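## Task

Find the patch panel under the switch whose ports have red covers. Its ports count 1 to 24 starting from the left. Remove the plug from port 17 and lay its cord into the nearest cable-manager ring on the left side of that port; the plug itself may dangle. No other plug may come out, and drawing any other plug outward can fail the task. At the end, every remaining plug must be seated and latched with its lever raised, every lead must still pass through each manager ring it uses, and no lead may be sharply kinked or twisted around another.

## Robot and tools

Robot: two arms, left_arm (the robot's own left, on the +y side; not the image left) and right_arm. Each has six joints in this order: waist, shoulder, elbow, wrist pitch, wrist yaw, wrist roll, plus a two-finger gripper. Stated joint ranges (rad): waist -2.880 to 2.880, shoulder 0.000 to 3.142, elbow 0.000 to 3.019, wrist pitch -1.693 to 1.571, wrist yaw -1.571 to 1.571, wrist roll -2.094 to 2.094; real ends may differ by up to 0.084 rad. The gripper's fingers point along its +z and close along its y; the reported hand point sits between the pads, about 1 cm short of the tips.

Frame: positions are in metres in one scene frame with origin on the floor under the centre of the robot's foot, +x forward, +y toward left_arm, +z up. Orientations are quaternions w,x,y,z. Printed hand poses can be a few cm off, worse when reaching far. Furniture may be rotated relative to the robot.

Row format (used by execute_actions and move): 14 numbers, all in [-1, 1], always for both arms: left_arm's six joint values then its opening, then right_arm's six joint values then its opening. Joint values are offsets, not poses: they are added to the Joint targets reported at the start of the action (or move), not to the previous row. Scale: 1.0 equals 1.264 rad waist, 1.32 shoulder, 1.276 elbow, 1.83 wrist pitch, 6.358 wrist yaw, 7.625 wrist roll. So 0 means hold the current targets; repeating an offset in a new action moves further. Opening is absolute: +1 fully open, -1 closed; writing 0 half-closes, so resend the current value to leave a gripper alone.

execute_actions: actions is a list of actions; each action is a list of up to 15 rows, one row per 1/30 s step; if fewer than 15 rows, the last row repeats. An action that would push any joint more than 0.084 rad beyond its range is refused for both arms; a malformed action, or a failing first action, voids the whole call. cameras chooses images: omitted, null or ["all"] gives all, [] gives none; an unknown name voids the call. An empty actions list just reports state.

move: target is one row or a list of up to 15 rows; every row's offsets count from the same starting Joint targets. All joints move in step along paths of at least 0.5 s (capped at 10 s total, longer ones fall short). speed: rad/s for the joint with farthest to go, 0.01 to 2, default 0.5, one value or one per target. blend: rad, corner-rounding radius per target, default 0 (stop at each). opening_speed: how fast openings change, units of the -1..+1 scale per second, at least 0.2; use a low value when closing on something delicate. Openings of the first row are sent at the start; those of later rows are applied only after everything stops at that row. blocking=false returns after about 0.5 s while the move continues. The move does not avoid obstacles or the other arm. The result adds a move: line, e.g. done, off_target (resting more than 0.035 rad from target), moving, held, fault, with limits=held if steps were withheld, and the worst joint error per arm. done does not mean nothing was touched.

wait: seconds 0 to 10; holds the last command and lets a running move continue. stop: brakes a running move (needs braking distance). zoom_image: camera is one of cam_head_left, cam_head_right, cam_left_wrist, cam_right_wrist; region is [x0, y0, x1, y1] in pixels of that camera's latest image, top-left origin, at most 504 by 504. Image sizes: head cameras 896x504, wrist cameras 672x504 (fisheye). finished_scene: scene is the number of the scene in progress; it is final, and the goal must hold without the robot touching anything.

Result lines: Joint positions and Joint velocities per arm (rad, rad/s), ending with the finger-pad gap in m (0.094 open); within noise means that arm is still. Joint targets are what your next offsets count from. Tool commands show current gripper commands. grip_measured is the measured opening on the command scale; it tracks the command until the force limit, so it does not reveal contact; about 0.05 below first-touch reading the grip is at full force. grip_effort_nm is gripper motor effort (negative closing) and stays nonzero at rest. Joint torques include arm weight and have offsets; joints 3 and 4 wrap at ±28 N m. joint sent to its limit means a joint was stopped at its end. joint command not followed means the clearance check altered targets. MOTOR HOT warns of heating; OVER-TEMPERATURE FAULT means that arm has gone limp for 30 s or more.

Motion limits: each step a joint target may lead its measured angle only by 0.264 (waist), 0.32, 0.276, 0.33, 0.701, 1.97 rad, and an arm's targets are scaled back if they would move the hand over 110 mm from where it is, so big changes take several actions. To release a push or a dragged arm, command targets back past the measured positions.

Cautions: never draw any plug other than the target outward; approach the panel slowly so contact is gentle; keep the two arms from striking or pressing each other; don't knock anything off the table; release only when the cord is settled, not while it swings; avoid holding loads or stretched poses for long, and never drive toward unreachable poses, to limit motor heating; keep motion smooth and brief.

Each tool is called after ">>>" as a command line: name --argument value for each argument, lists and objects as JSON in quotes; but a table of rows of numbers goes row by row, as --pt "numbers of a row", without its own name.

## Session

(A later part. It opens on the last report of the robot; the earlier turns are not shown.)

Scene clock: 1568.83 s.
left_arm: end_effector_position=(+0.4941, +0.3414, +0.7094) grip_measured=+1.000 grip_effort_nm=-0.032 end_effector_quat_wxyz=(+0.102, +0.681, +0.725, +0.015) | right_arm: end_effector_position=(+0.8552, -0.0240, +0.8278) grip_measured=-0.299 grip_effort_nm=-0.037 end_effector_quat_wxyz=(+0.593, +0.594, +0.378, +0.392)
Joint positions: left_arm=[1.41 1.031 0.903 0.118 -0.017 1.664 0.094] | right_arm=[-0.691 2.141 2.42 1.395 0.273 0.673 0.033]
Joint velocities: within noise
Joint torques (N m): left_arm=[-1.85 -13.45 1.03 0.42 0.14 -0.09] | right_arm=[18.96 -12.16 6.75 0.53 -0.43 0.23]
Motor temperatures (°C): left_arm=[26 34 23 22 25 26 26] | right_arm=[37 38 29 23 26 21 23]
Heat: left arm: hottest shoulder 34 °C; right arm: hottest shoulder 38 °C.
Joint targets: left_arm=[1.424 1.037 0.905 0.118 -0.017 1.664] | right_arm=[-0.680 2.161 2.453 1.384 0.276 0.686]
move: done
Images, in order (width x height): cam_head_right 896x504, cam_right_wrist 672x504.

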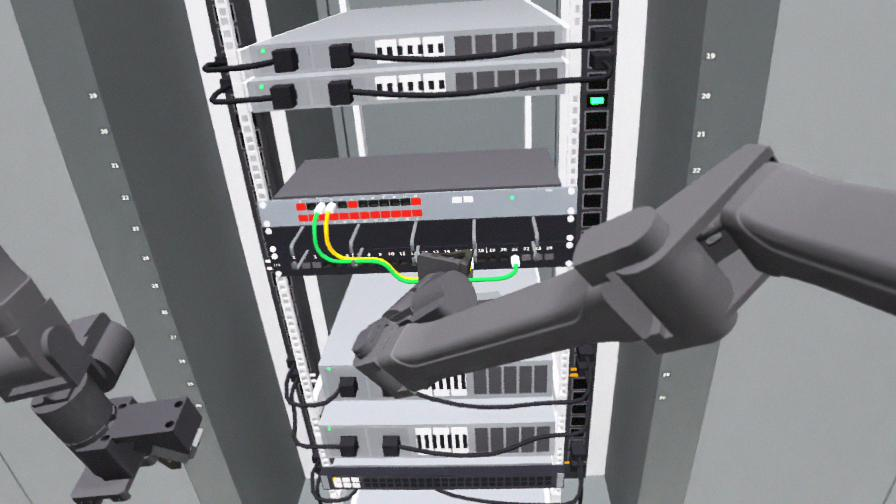

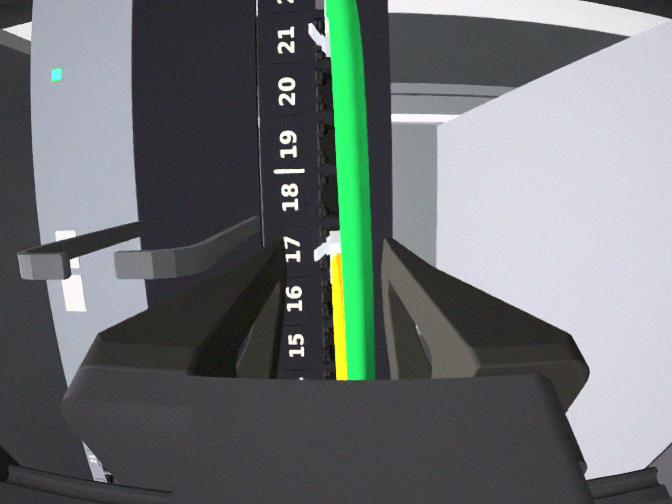

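>>> move --target '[0,0,0,0,0,0,1, 0,0,0,0,0,0,-0.7]' --opening_speed 0.25 --cameras '["cam_right_wrist","cam_head_right"]'

>>> zoom_image --camera "cam_right_wrist" --region '[270, 200, 400, 330]'

>>> zoom_image --camera "cam_head_right" --region '[450, 240, 490, 270]'

Scene clock: 1577.90 s.
left_arm: end_effector_position=(+0.4941, +0.3414, +0.7094) grip_measured=+1.000 grip_effort_nm=-0.037 end_effector_quat_wxyz=(+0.102, +0.681, +0.725, +0.015) | right_arm: end_effector_position=(+0.8551, -0.0237, +0.8276) grip_measured=-0.698 grip_effort_nm=-0.046 end_effector_quat_wxyz=(+0.592, +0.594, +0.378, +0.392)
Joint positions: left_arm=[1.41 1.031 0.903 0.118 -0.017 1.664 0.094] | right_arm=[-0.691 2.142 2.421 1.394 0.273 0.673 0.014]
Joint velocities: within noise
Joint torques (N m): left_arm=[-1.73 -13.45 1.03 0.51 0.16 -0.08] | right_arm=[18.78 -12.28 6.68 0.59 -0.44 0.23]
Motor temperatures (°C): left_arm=[26 34 23 22 25 26 26] | right_arm=[37 38 29 23 26 21 23]
Heat: left arm: hottest shoulder 34 °C; right arm: hottest shoulder 38 °C.
Joint targets: left_arm=[1.424 1.037 0.905 0.118 -0.017 1.664] | right_arm=[-0.680 2.161 2.453 1.384 0.276 0.686]
move: done
Images, in order (width x height): cam_head_right 896x504, cam_right_wrist 672x504.

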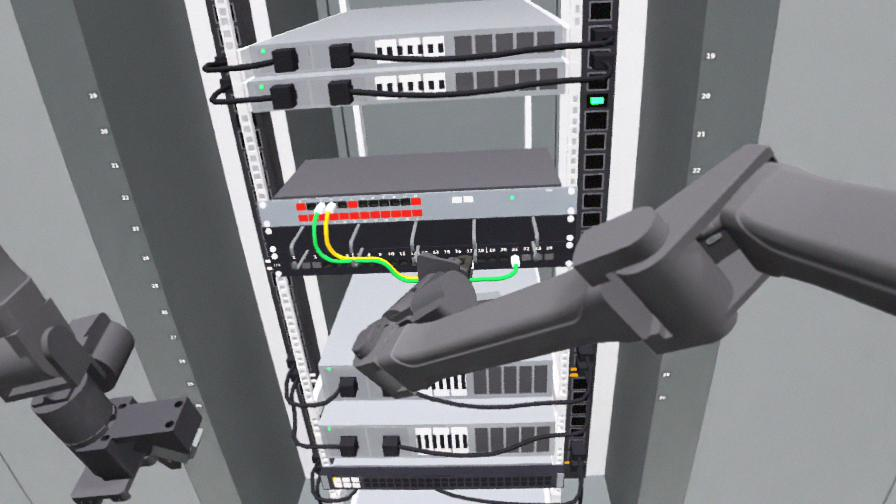

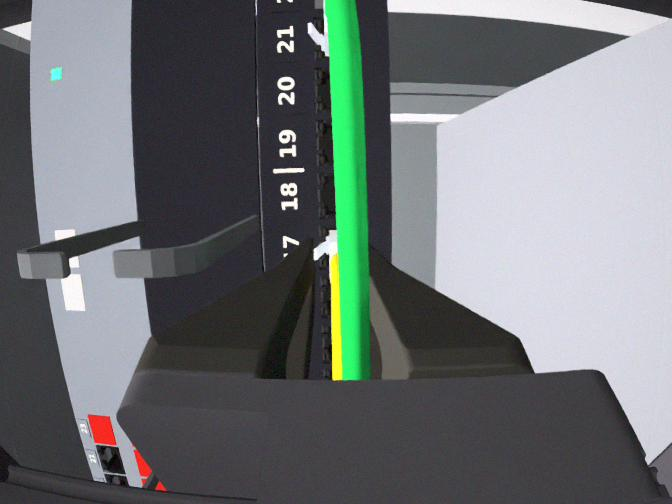

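Scaled by 3.877 from the camera's 672x504 image, which has a finer 960x720 frame.

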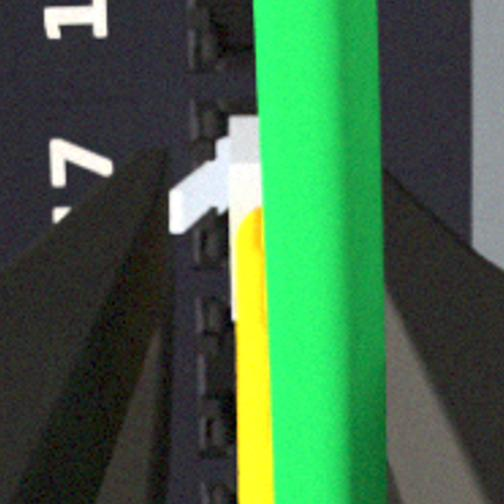

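Scaled by 12.600 from the camera's 896x504 image, which has a finer 1280x720 frame.

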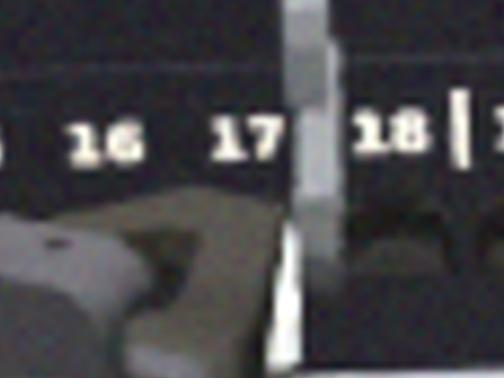

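>>> move --target '[0,0,0,0,0,0,1, 0,0,0,0,0,0,-0.8]' --opening_speed 0.2 --cameras '["cam_right_wrist","cam_head_right"]'

>>> zoom_image --camera "cam_right_wrist" --region '[270, 200, 400, 330]'

>>> zoom_image --camera "cam_head_right" --region '[450, 240, 490, 270]'

Scene clock: 1585.93 s.
left_arm: end_effector_position=(+0.4941, +0.3414, +0.7094) grip_measured=+1.000 grip_effort_nm=-0.027 end_effector_quat_wxyz=(+0.102, +0.681, +0.725, +0.015) | right_arm: end_effector_position=(+0.8550, -0.0234, +0.8266) grip_measured=-0.797 grip_effort_nm=-0.071 end_effector_quat_wxyz=(+0.591, +0.595, +0.379, +0.391)
Joint positions: left_arm=[1.41 1.031 0.903 0.118 -0.017 1.664 0.094] | right_arm=[-0.691 2.142 2.421 1.392 0.277 0.673 0.01]
Joint velocities: within noise
Joint torques (N m): left_arm=[-1.79 -13.51 1.07 0.42 0.16 -0.09] | right_arm=[18.37 -12.51 6.72 0.65 -0.57 0.23]
Motor temperatures (°C): left_arm=[26 34 23 22 25 26 26] | right_arm=[38 38 30 23 26 21 23]
Heat: left arm: hottest shoulder 34 °C; right arm: hottest waist 38 °C.
Joint targets: left_arm=[1.424 1.037 0.905 0.118 -0.017 1.664] | right_arm=[-0.680 2.161 2.453 1.384 0.276 0.686]
move: done
Images, in order (width x height): cam_head_right 896x504, cam_right_wrist 672x504.

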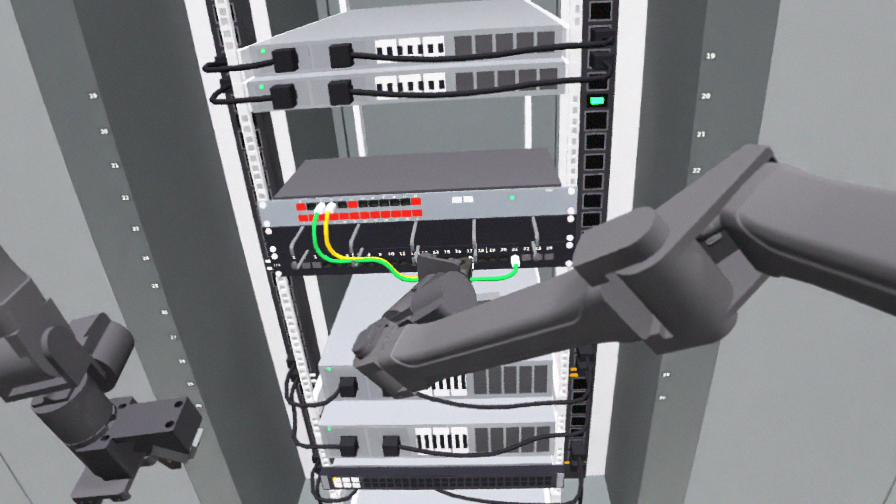

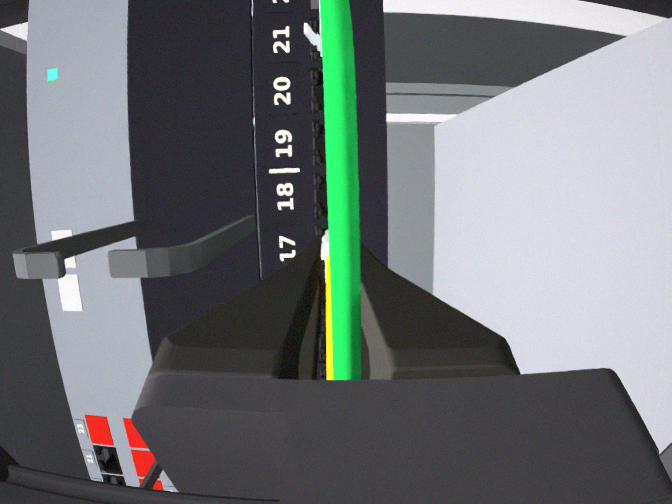

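Scaled by 3.877 from the camera's 672x504 image, which has a finer 960x720 frame.

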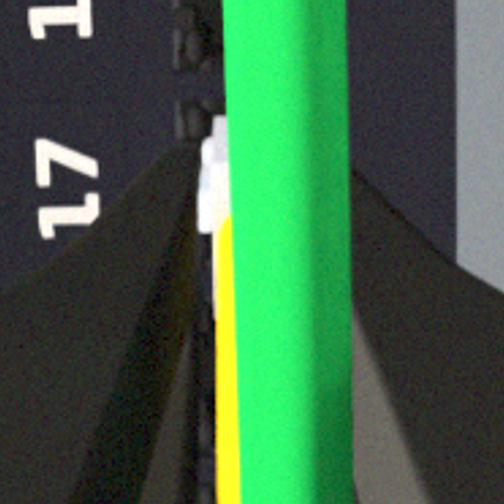

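Scaled by 12.600 from the camera's 896x504 image, which has a finer 1280x720 frame.

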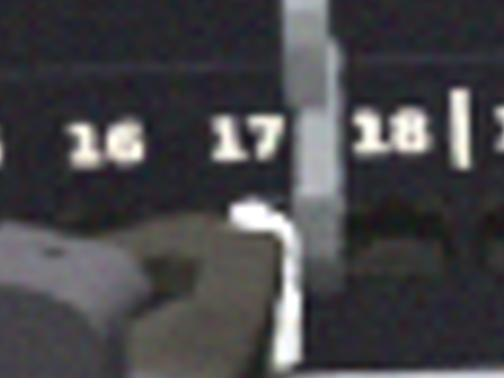

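>>> move --target '[0,0,0,0,0,0,1, 0,0,0,0,0,0,-0.92]' --opening_speed 0.2 --cameras '["cam_right_wrist","cam_head_right"]'

>>> zoom_image --camera "cam_right_wrist" --region '[270, 200, 400, 330]'

>>> zoom_image --camera "cam_head_right" --region '[450, 240, 490, 270]'

Scene clock: 1593.80 s.
left_arm: end_effector_position=(+0.4941, +0.3414, +0.7094) grip_measured=+1.000 grip_effort_nm=-0.027 end_effector_quat_wxyz=(+0.102, +0.681, +0.725, +0.015) | right_arm: end_effector_position=(+0.8550, -0.0234, +0.8265) grip_measured=-0.863 grip_effort_nm=-0.984 end_effector_quat_wxyz=(+0.591, +0.595, +0.379, +0.391)
Joint positions: left_arm=[1.41 1.031 0.903 0.118 -0.017 1.664 0.094] | right_arm=[-0.691 2.142 2.421 1.391 0.277 0.673 0.006]
Joint velocities: within noise
Joint torques (N m): left_arm=[-1.96 -13.45 1.01 0.51 0.16 -0.09] | right_arm=[18.78 -12.45 6.71 0.7 -0.59 0.24]
Motor temperatures (°C): left_arm=[26 34 23 22 25 26 26] | right_arm=[38 38 30 23 26 21 23]
Heat: left arm: hottest shoulder 34 °C; right arm: hottest waist 38 °C.
Joint targets: left_arm=[1.424 1.037 0.905 0.118 -0.017 1.664] | right_arm=[-0.680 2.161 2.453 1.384 0.276 0.686]
move: done
Images, in order (width x height): cam_head_right 896x504, cam_right_wrist 672x504.

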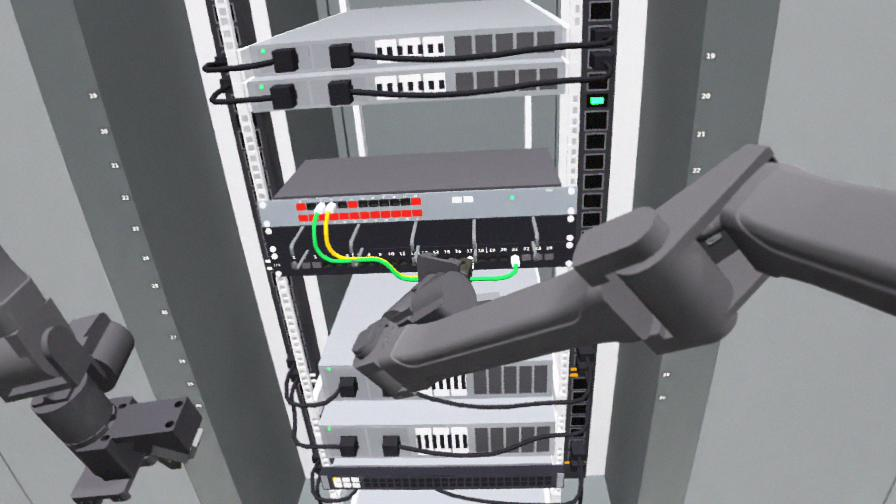

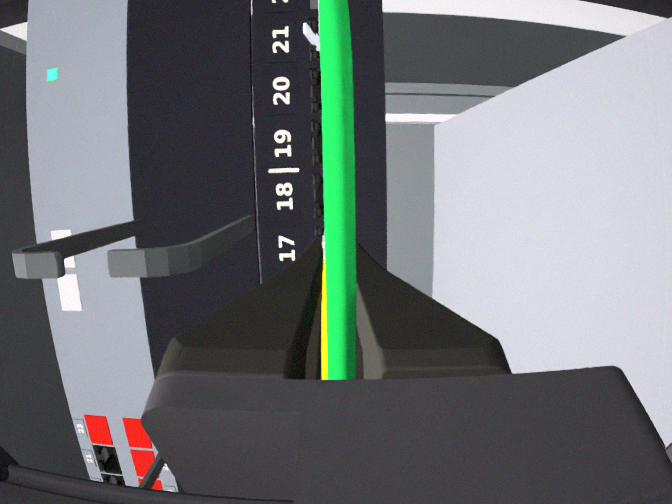

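Scaled by 3.877 from the camera's 672x504 image, which has a finer 960x720 frame.

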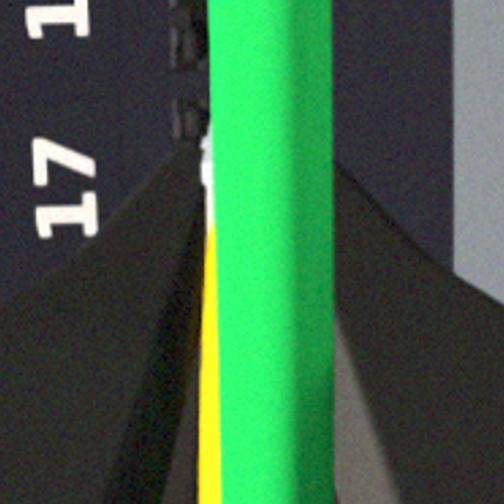

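Scaled by 12.600 from the camera's 896x504 image, which has a finer 1280x720 frame.

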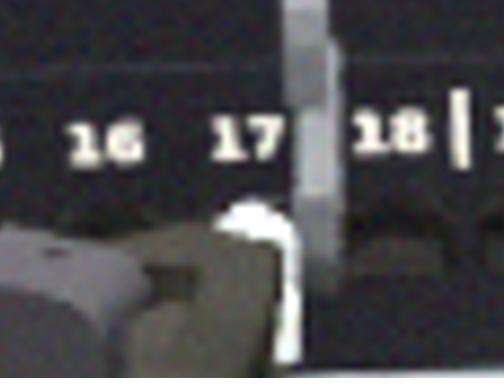

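>>> move --target '[0,0,0,0,0,0,1, 0,-0.053,-0.112,0.0525,0,0,-0.92]' --speed 0.15 --cameras '["cam_right_wrist","cam_head_right","cam_head_left"]'

>>> zoom_image --camera "cam_right_wrist" --region '[230, 150, 430, 350]'

>>> zoom_image --camera "cam_head_right" --region '[380, 220, 540, 310]'

Scene clock: 1613.03 s.
left_arm: end_effector_position=(+0.4941, +0.3414, +0.7094) grip_measured=+1.000 grip_effort_nm=-0.032 end_effector_quat_wxyz=(+0.102, +0.681, +0.725, +0.015) | right_arm: end_effector_position=(+0.8532, -0.0235, +0.8267) grip_measured=-0.863 grip_effort_nm=-0.999 end_effector_quat_wxyz=(+0.581, +0.594, +0.396, +0.392)
Joint positions: left_arm=[1.41 1.031 0.903 0.118 -0.017 1.664 0.094] | right_arm=[-0.691 2.094 2.333 1.392 0.276 0.673 0.006]
Joint velocities: within noise
Joint torques (N m): left_arm=[-1.79 -13.57 1.02 0.53 0.14 -0.1] | right_arm=[18.2 -14.27 1.94 4.72 -0.54 0.24]
Motor temperatures (°C): left_arm=[26 34 23 22 25 26 26] | right_arm=[38 38 30 23 26 21 24]
Heat: left arm: hottest shoulder 34 °C; right arm: hottest waist 38 °C.
Joint targets: left_arm=[1.424 1.037 0.905 0.118 -0.017 1.664] | right_arm=[-0.680 2.091 2.310 1.480 0.276 0.686]
move: off_target (right_arm); right_arm: the wrist pitch is farthest, 0.088 rad from its target
Images, in order (width x height): cam_head_left 896x504, cam_head_right 896x504, cam_right_wrist 672x504.

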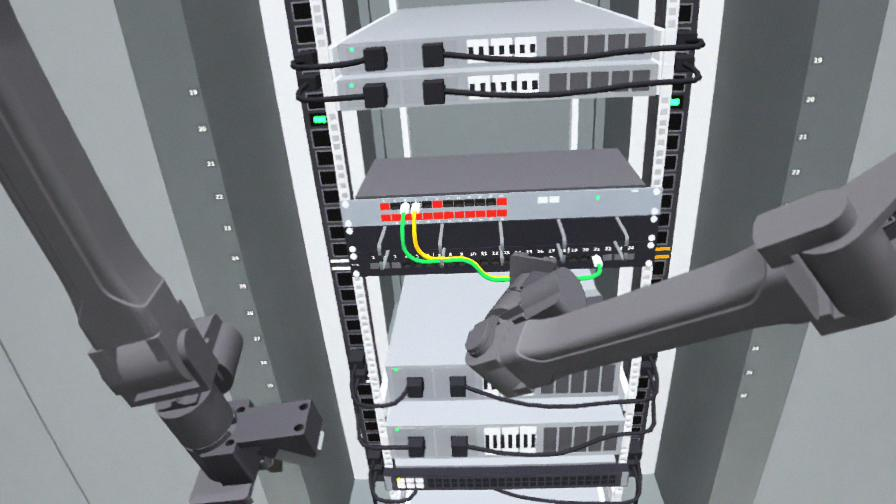

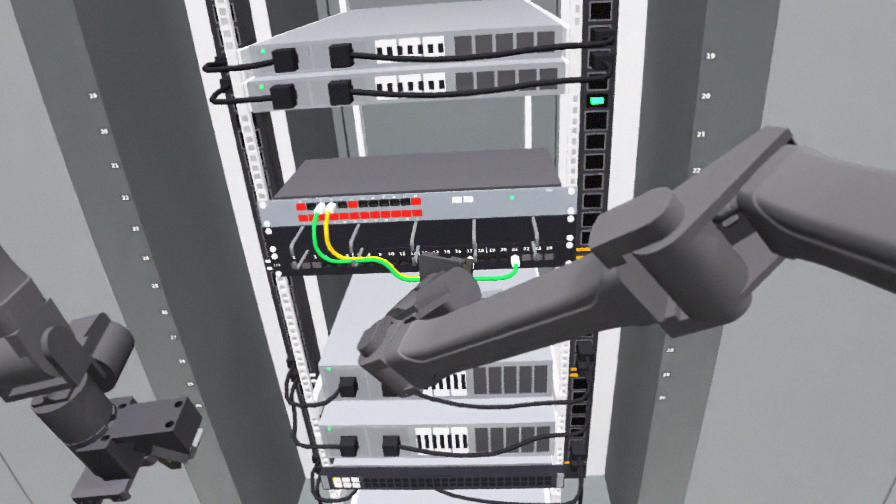

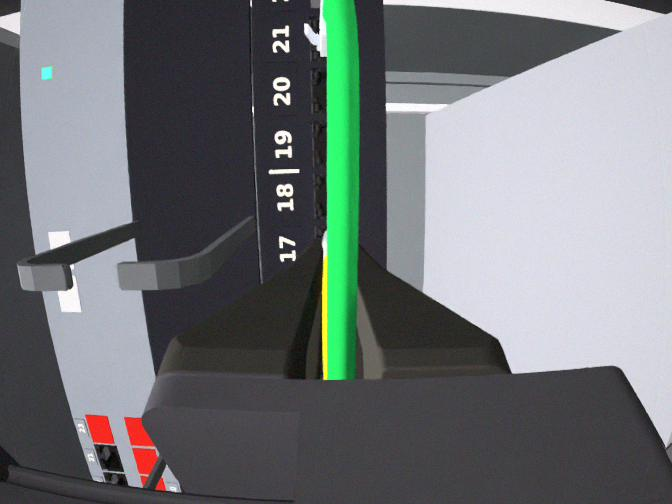

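Scaled by 2.520 from the camera's 672x504 image, which has a finer 960x720 frame.

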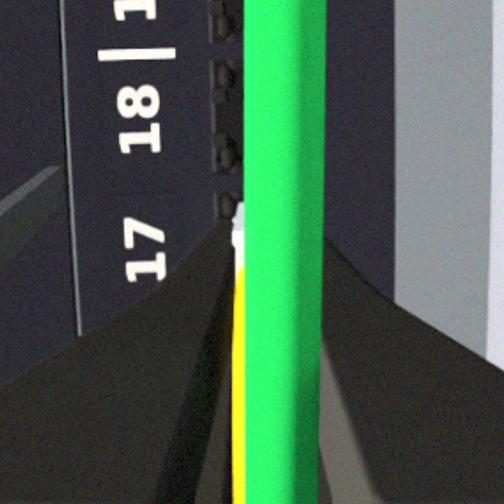

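Scaled by 3.150 from the camera's 896x504 image, which has a finer 1280x720 frame.

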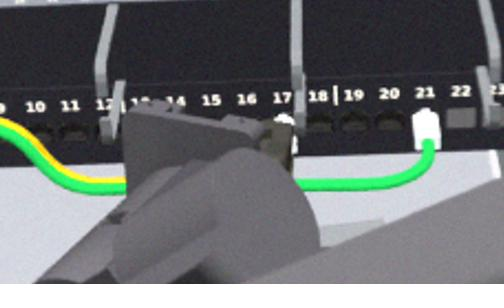

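>>> move --target '[0,0,0,0,0,0,1, 0,0.028,0.007,-0.0464,0,0,-1]' --speed 0.15 --cameras '["cam_right_wrist"]'

>>> zoom_image --camera "cam_right_wrist" --region '[290, 210, 370, 290]'

Scene clock: 1663.53 s.
left_arm: end_effector_position=(+0.4941, +0.3414, +0.7094) grip_measured=+1.000 grip_effort_nm=-0.027 end_effector_quat_wxyz=(+0.102, +0.681, +0.725, +0.015) | right_arm: end_effector_position=(+0.8533, -0.0229, +0.8262) grip_measured=-0.863 grip_effort_nm=-0.999 end_effector_quat_wxyz=(+0.580, +0.594, +0.397, +0.392)
Joint positions: left_arm=[1.41 1.031 0.903 0.118 -0.017 1.664 0.094] | right_arm=[-0.691 2.094 2.332 1.389 0.276 0.673 0.006]
Joint velocities: within noise
Joint torques (N m): left_arm=[-1.79 -13.63 1.06 0.44 0.15 -0.09] | right_arm=[18.32 -11.22 2.82 1.32 -0.53 0.23]
Motor temperatures (°C): left_arm=[26 34 23 22 25 26 26] | right_arm=[38 36 27 24 26 21 25]
Heat: left arm: hottest shoulder 34 °C; right arm: hottest waist 38 °C.
Joint targets: left_arm=[1.424 1.037 0.905 0.118 -0.017 1.664] | right_arm=[-0.680 2.128 2.319 1.395 0.276 0.686]
move: done
Images, in order (width x height): cam_right_wrist 672x504.

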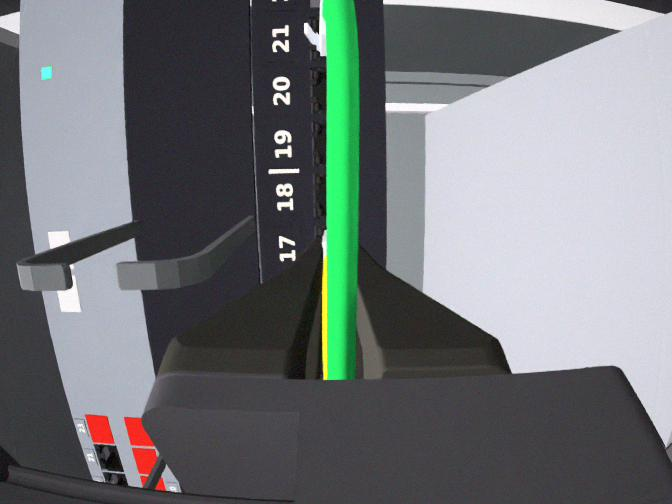

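Scaled by 6.300 from the camera's 672x504 image, which has a finer 960x720 frame.

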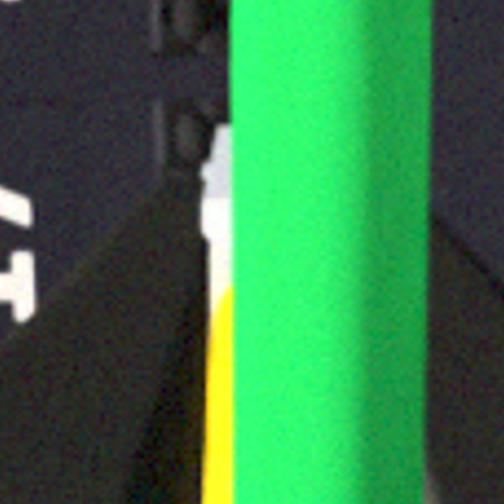

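>>> move --target '[0,0,0,0,0,0,1, 0,0.0273,-0.0204,0,0,0,-1]' --speed 0.1 --cameras '[]'

>>> move --target '[0,0,0,0,0,0,1, 0,0.0227,-0.0167,0,0,0,-1]' --speed 0.1 --cameras '[]'

Scene clock: 1673.93 s.
left_arm: end_effector_position=(+0.4941, +0.3414, +0.7094) grip_measured=+1.000 grip_effort_nm=-0.027 end_effector_quat_wxyz=(+0.102, +0.681, +0.725, +0.015) | right_arm: end_effector_position=(+0.8521, -0.0215, +0.8250) grip_measured=-0.863 grip_effort_nm=-0.994 end_effector_quat_wxyz=(+0.579, +0.594, +0.398, +0.392)
Joint positions: left_arm=[1.41 1.031 0.903 0.118 -0.017 1.664 0.094] | right_arm=[-0.691 2.095 2.33 1.389 0.276 0.673 0.006]
Joint velocities: within noise
Joint torques (N m): left_arm=[-1.96 -13.45 1.02 0.51 0.15 -0.09] | right_arm=[18.37 -8.12 0.87 1.28 -0.54 0.21]
Motor temperatures (°C): left_arm=[26 34 23 22 25 26 26] | right_arm=[38 36 27 23 26 21 25]
Heat: left arm: hottest shoulder 34 °C; right arm: hottest waist 38 °C.
Joint targets: left_arm=[1.424 1.037 0.905 0.118 -0.017 1.664] | right_arm=[-0.680 2.164 2.293 1.395 0.276 0.686]
move: off_target (right_arm); right_arm: the shoulder is farthest, 0.069 rad from its target
No camera images: "cameras" was empty.

Scene clock: 1674.63 s.
left_arm: end_effector_position=(+0.4941, +0.3414, +0.7094) grip_measured=+1.000 grip_effort_nm=-0.032 end_effector_quat_wxyz=(+0.102, +0.681, +0.725, +0.015) | right_arm: end_effector_position=(+0.8501, -0.0192, +0.8231) grip_measured=-0.863 grip_effort_nm=-0.999 end_effector_quat_wxyz=(+0.577, +0.593, +0.402, +0.393)
Joint positions: left_arm=[1.41 1.031 0.903 0.118 -0.017 1.664 0.094] | right_arm=[-0.691 2.095 2.322 1.389 0.276 0.673 0.006]
Joint velocities: within noise
Joint torques (N m): left_arm=[-1.96 -13.45 0.99 0.46 0.14 -0.08] | right_arm=[18.02 -5.66 -0.25 1.29 -0.51 0.24]
Motor temperatures (°C): left_arm=[26 34 23 22 25 26 26] | right_arm=[38 36 27 23 26 21 25]
Heat: left arm: hottest shoulder 34 °C; right arm: hottest waist 38 °C.
Joint targets: left_arm=[1.424 1.037 0.905 0.118 -0.017 1.664] | right_arm=[-0.680 2.194 2.272 1.395 0.276 0.686]
move: off_target (right_arm); right_arm: the shoulder is farthest, 0.099 rad from its target
No camera images: "cameras" was empty.

>>> move --target '[0,0,0,0,0,0,1, 0,0.0,-0.0,0,0,0,-1]' --speed 0.1 --cameras '["cam_right_wrist","cam_head_right"]'

>>> zoom_image --camera "cam_right_wrist" --region '[290, 190, 390, 290]'

>>> zoom_image --camera "cam_head_right" --region '[450, 240, 490, 270]'

Scene clock: 1682.30 s.
left_arm: end_effector_position=(+0.4941, +0.3414, +0.7094) grip_measured=+1.000 grip_effort_nm=-0.027 end_effector_quat_wxyz=(+0.102, +0.681, +0.725, +0.015) | right_arm: end_effector_position=(+0.8499, -0.0190, +0.8230) grip_measured=-0.863 grip_effort_nm=-0.999 end_effector_quat_wxyz=(+0.577, +0.593, +0.402, +0.393)
Joint positions: left_arm=[1.41 1.031 0.903 0.118 -0.017 1.664 0.094] | right_arm=[-0.691 2.095 2.322 1.389 0.276 0.673 0.006]
Joint velocities: within noise
Joint torques (N m): left_arm=[-1.79 -13.57 1.02 0.47 0.15 -0.08] | right_arm=[18.08 -5.66 -0.28 1.33 -0.51 0.23]
Motor temperatures (°C): left_arm=[25 34 23 22 25 26 26] | right_arm=[38 36 27 23 26 21 25]
Heat: left arm: hottest shoulder 34 °C; right arm: hottest waist 38 °C.
Joint targets: left_arm=[1.424 1.037 0.905 0.118 -0.017 1.664] | right_arm=[-0.680 2.194 2.272 1.395 0.276 0.686]
move: off_target (right_arm); right_arm: the shoulder is farthest, 0.099 rad from its target
Images, in order (width x height): cam_head_right 896x504, cam_right_wrist 672x504.

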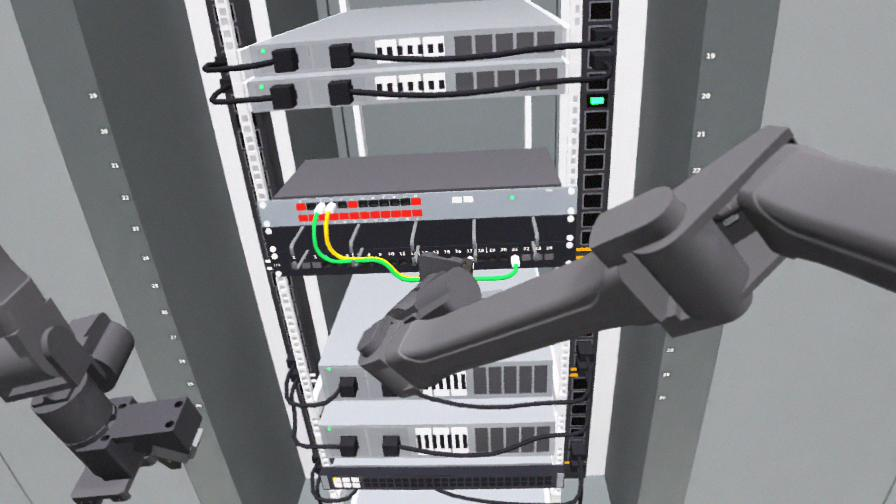

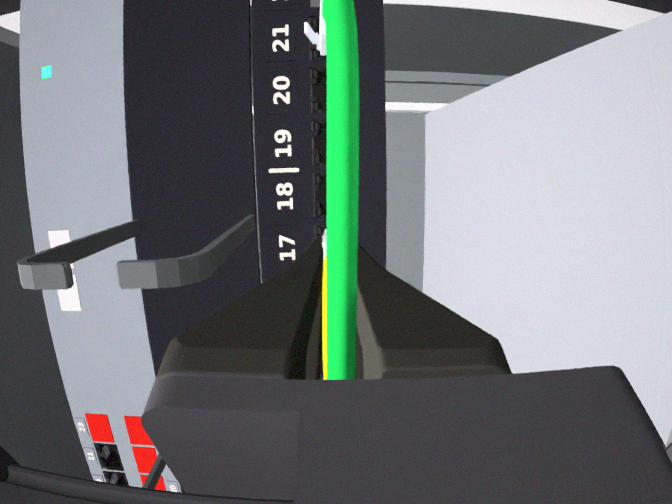

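Scaled by 5.040 from the camera's 672x504 image, which has a finer 960x720 frame.

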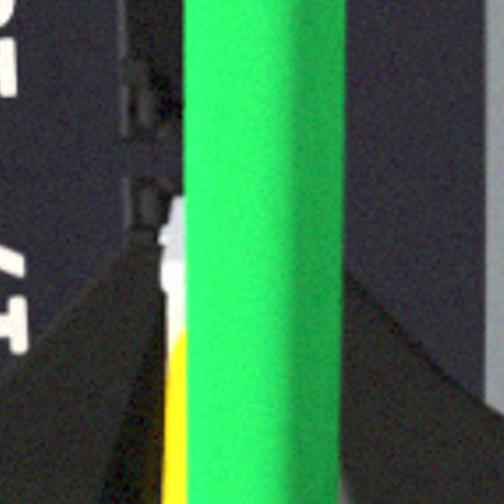

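Scaled by 12.600 from the camera's 896x504 image, which has a finer 1280x720 frame.

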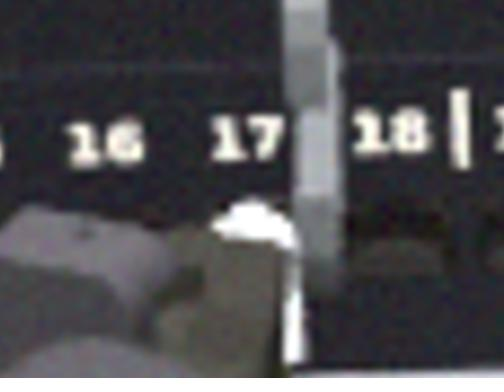

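>>> move --target '[0,0,0,0,0,0,1, 0,0.0227,-0.0167,0,0,0,-1]' --speed 0.1 --cameras '["cam_right_wrist"]'

>>> zoom_image --camera "cam_right_wrist" --region '[290, 190, 390, 290]'

Scene clock: 1698.27 s.
left_arm: end_effector_position=(+0.4941, +0.3414, +0.7094) grip_measured=+1.000 grip_effort_nm=-0.032 end_effector_quat_wxyz=(+0.102, +0.681, +0.725, +0.015) | right_arm: end_effector_position=(+0.8499, -0.0190, +0.8230) grip_measured=-0.863 grip_effort_nm=-0.999 end_effector_quat_wxyz=(+0.577, +0.593, +0.402, +0.393)
Joint positions: left_arm=[1.41 1.031 0.903 0.118 -0.017 1.664 0.094] | right_arm=[-0.691 2.095 2.322 1.389 0.276 0.673 0.006]
Joint velocities: within noise
Joint torques (N m): left_arm=[-1.73 -13.39 1.01 0.51 0.16 -0.09] | right_arm=[18.14 -6.36 -0.53 1.17 -0.52 0.19]
Motor temperatures (°C): left_arm=[25 34 23 22 25 26 26] | right_arm=[38 35 27 23 26 21 26]
Heat: left arm: hottest shoulder 34 °C; right arm: hottest waist 38 °C.
Joint targets: left_arm=[1.424 1.037 0.905 0.118 -0.017 1.664] | right_arm=[-0.683 2.193 2.268 1.394 0.276 0.683]
move: off_target (right_arm); right_arm: the shoulder is farthest, 0.129 rad from its target
Images, in order (width x height): cam_right_wrist 672x504.

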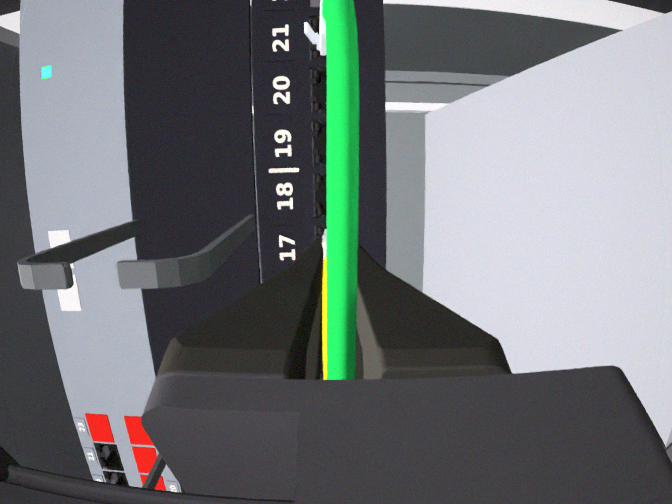

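Scaled by 5.040 from the camera's 672x504 image, which has a finer 960x720 frame.

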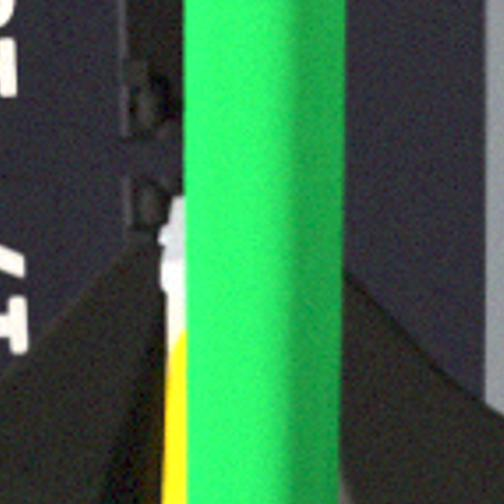

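>>> move --target '[0,0,0,0,0,0,1, 0,-0.015,0.003,0.0317,0,0,-1]' --speed 0.1 --cameras '[]'

>>> move --target '[0,0,0,0,0,0,1, 0.035,0,0,0,0,0,-1]' --speed 0.2 --cameras '[]'

>>> move --target '[0,0,0,0,0,0,1, -0.05,0,0,0,0,0,-1]' --speed 0.2 --cameras '["cam_right_wrist"]'

Scene clock: 1740.17 s.
left_arm: end_effector_position=(+0.4941, +0.3414, +0.7094) grip_measured=+1.000 grip_effort_nm=-0.027 end_effector_quat_wxyz=(+0.102, +0.681, +0.725, +0.015) | right_arm: end_effector_position=(+0.8174, +0.0033, +0.8032) grip_measured=-0.863 grip_effort_nm=-0.994 end_effector_quat_wxyz=(+0.572, +0.593, +0.409, +0.393)
Joint positions: left_arm=[1.41 1.031 0.903 0.118 -0.017 1.664 0.094] | right_arm=[-0.691 2.138 2.291 1.447 0.276 0.673 0.006]
Joint velocities: within noise
Joint torques (N m): left_arm=[-1.85 -13.33 1.02 0.51 0.15 -0.08] | right_arm=[18.43 -10.34 1.89 1.22 -0.53 0.2]
Motor temperatures (°C): left_arm=[25 35 23 22 25 26 26] | right_arm=[38 34 26 23 26 21 26]
Heat: left arm: hottest shoulder 35 °C; right arm: hottest waist 38 °C.
Joint targets: left_arm=[1.424 1.037 0.905 0.118 -0.017 1.664] | right_arm=[-0.683 2.173 2.271 1.452 0.276 0.683]
move: done
No camera images: "cameras" was empty.

Scene clock: 1740.97 s.
left_arm: end_effector_position=(+0.4941, +0.3414, +0.7094) grip_measured=+1.000 grip_effort_nm=-0.027 end_effector_quat_wxyz=(+0.102, +0.681, +0.725, +0.015) | right_arm: end_effector_position=(+0.8173, +0.0053, +0.8071) grip_measured=-0.863 grip_effort_nm=-0.999 end_effector_quat_wxyz=(+0.571, +0.595, +0.405, +0.394)
Joint positions: left_arm=[1.41 1.031 0.903 0.118 -0.017 1.664 0.094] | right_arm=[-0.684 2.137 2.291 1.451 0.276 0.673 0.006]
Joint velocities: within noise
Joint torques (N m): left_arm=[-1.79 -13.63 1.02 0.49 0.15 -0.09] | right_arm=[21.71 -9.93 1.85 1.05 -0.53 0.2]
Motor temperatures (°C): left_arm=[25 35 23 22 25 26 26] | right_arm=[38 34 26 23 26 21 26]
Heat: left arm: hottest shoulder 35 °C; right arm: hottest waist 38 °C.
Joint targets: left_arm=[1.424 1.037 0.905 0.118 -0.017 1.664] | right_arm=[-0.639 2.173 2.271 1.452 0.276 0.683]
move: off_target (right_arm); right_arm: the waist is farthest, 0.046 rad from its target
No camera images: "cameras" was empty.

Scene clock: 1741.70 s.
left_arm: end_effector_position=(+0.4941, +0.3414, +0.7094) grip_measured=+1.000 grip_effort_nm=-0.032 end_effector_quat_wxyz=(+0.102, +0.681, +0.725, +0.015) | right_arm: end_effector_position=(+0.8173, +0.0045, +0.8062) grip_measured=-0.863 grip_effort_nm=-0.999 end_effector_quat_wxyz=(+0.572, +0.594, +0.406, +0.394)
Joint positions: left_arm=[1.41 1.031 0.903 0.118 -0.017 1.664 0.094] | right_arm=[-0.686 2.137 2.291 1.451 0.276 0.673 0.006]
Joint velocities: within noise
Joint torques (N m): left_arm=[-1.85 -13.45 1.01 0.43 0.17 -0.08] | right_arm=[17.2 -10.17 1.91 1.03 -0.54 0.19]
Motor temperatures (°C): left_arm=[25 35 23 22 25 26 26] | right_arm=[38 34 26 23 26 21 26]
Heat: left arm: hottest shoulder 35 °C; right arm: hottest waist 38 °C.
Joint targets: left_arm=[1.424 1.037 0.905 0.118 -0.017 1.664] | right_arm=[-0.702 2.173 2.271 1.452 0.276 0.683]
move: off_target (right_arm); right_arm: the shoulder is farthest, 0.036 rad from its target
Images, in order (width x height): cam_right_wrist 672x504.

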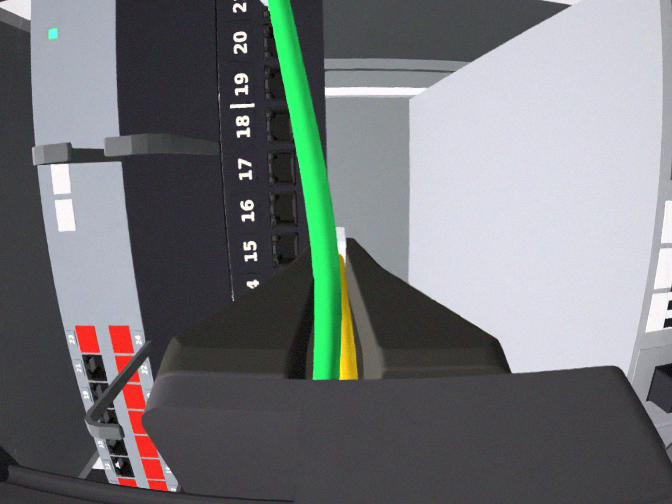

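>>> wait --seconds 0.1 --cameras '["cam_head_left","cam_head_right","cam_right_wrist"]'

>>> zoom_image --camera "cam_head_right" --region '[280, 200, 560, 320]'

>>> zoom_image --camera "cam_right_wrist" --region '[220, 180, 420, 380]'

>>> zoom_image --camera "cam_head_left" --region '[360, 200, 640, 320]'

Scene clock: 1751.10 s.
left_arm: end_effector_position=(+0.4941, +0.3414, +0.7094) grip_measured=+1.000 grip_effort_nm=-0.027 end_effector_quat_wxyz=(+0.102, +0.681, +0.725, +0.015) | right_arm: end_effector_position=(+0.8173, +0.0045, +0.8062) grip_measured=-0.863 grip_effort_nm=-1.004 end_effector_quat_wxyz=(+0.572, +0.594, +0.406, +0.394)
Joint positions: left_arm=[1.41 1.031 0.903 0.118 -0.017 1.664 0.094] | right_arm=[-0.686 2.137 2.291 1.451 0.276 0.673 0.006]
Joint velocities: within noise
Joint torques (N m): left_arm=[-1.85 -13.63 1.01 0.51 0.15 -0.08] | right_arm=[16.79 -10.17 1.88 1.02 -0.54 0.2]
Motor temperatures (°C): left_arm=[25 35 23 22 25 26 26] | right_arm=[38 35 27 23 26 21 26]
Heat: left arm: hottest shoulder 35 °C; right arm: hottest waist 38 °C.
Joint targets: left_arm=[1.424 1.037 0.905 0.118 -0.017 1.664] | right_arm=[-0.702 2.173 2.271 1.452 0.276 0.683]
Tool commands: left_gripper/opening=+1.0 right_gripper/opening=-1.0
wait: 0.10 s; at rest from the start
Images, in order (width x height): cam_head_left 896x504, cam_head_right 896x504, cam_right_wrist 672x504.

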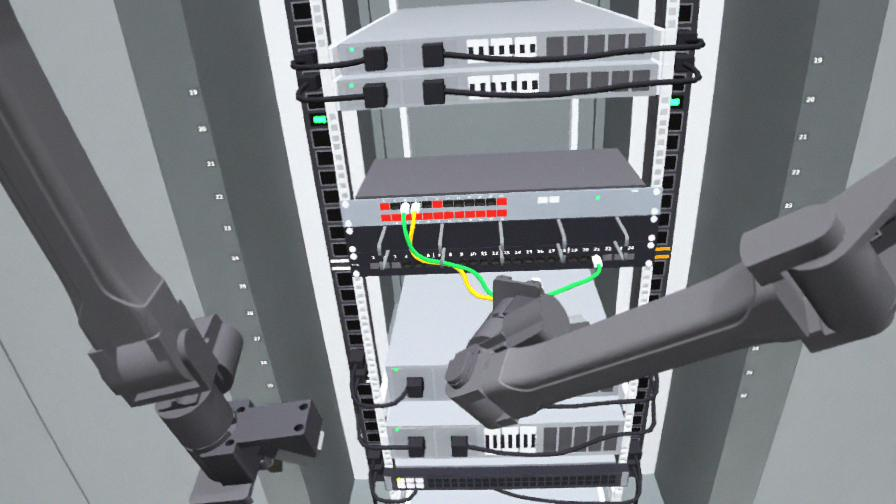

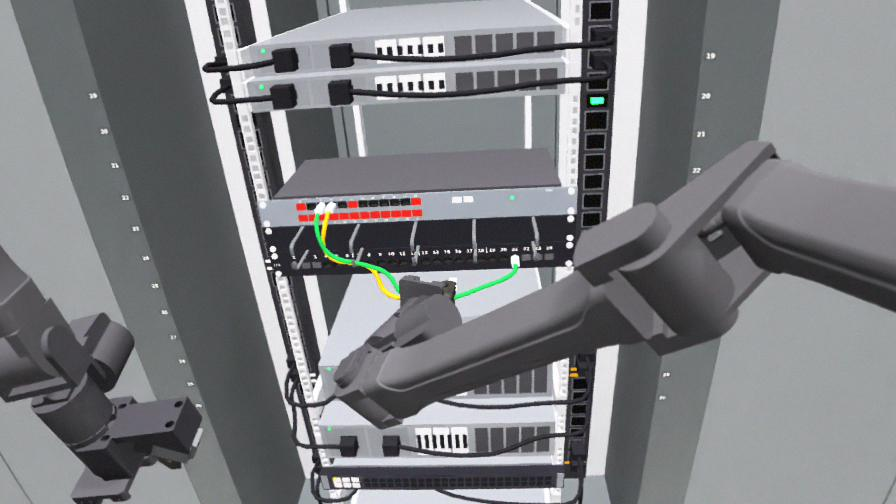

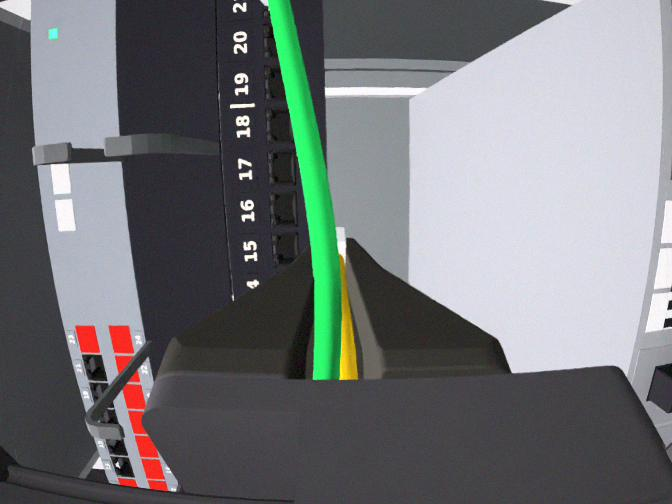

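Scaled by 1.800 from the camera's 896x504 image, which has a finer 1280x720 frame.

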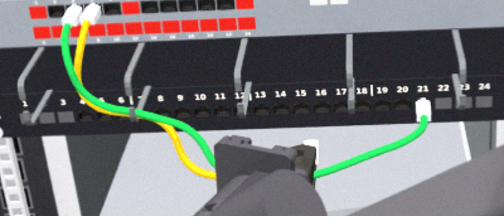

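Scaled by 2.520 from the camera's 672x504 image, which has a finer 960x720 frame.

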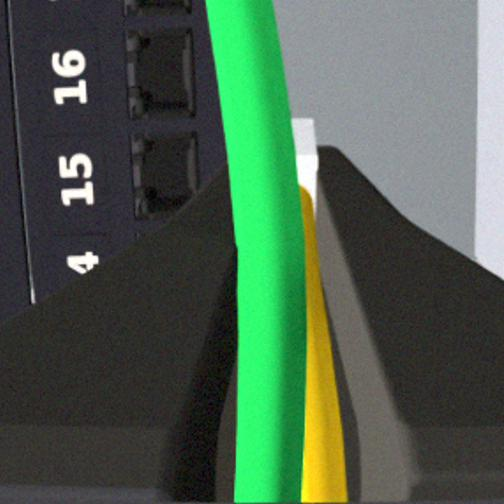

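Scaled by 1.800 from the camera's 896x504 image, which has a finer 1280x720 frame.

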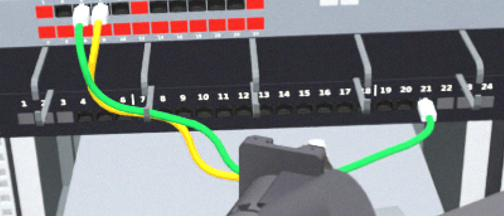

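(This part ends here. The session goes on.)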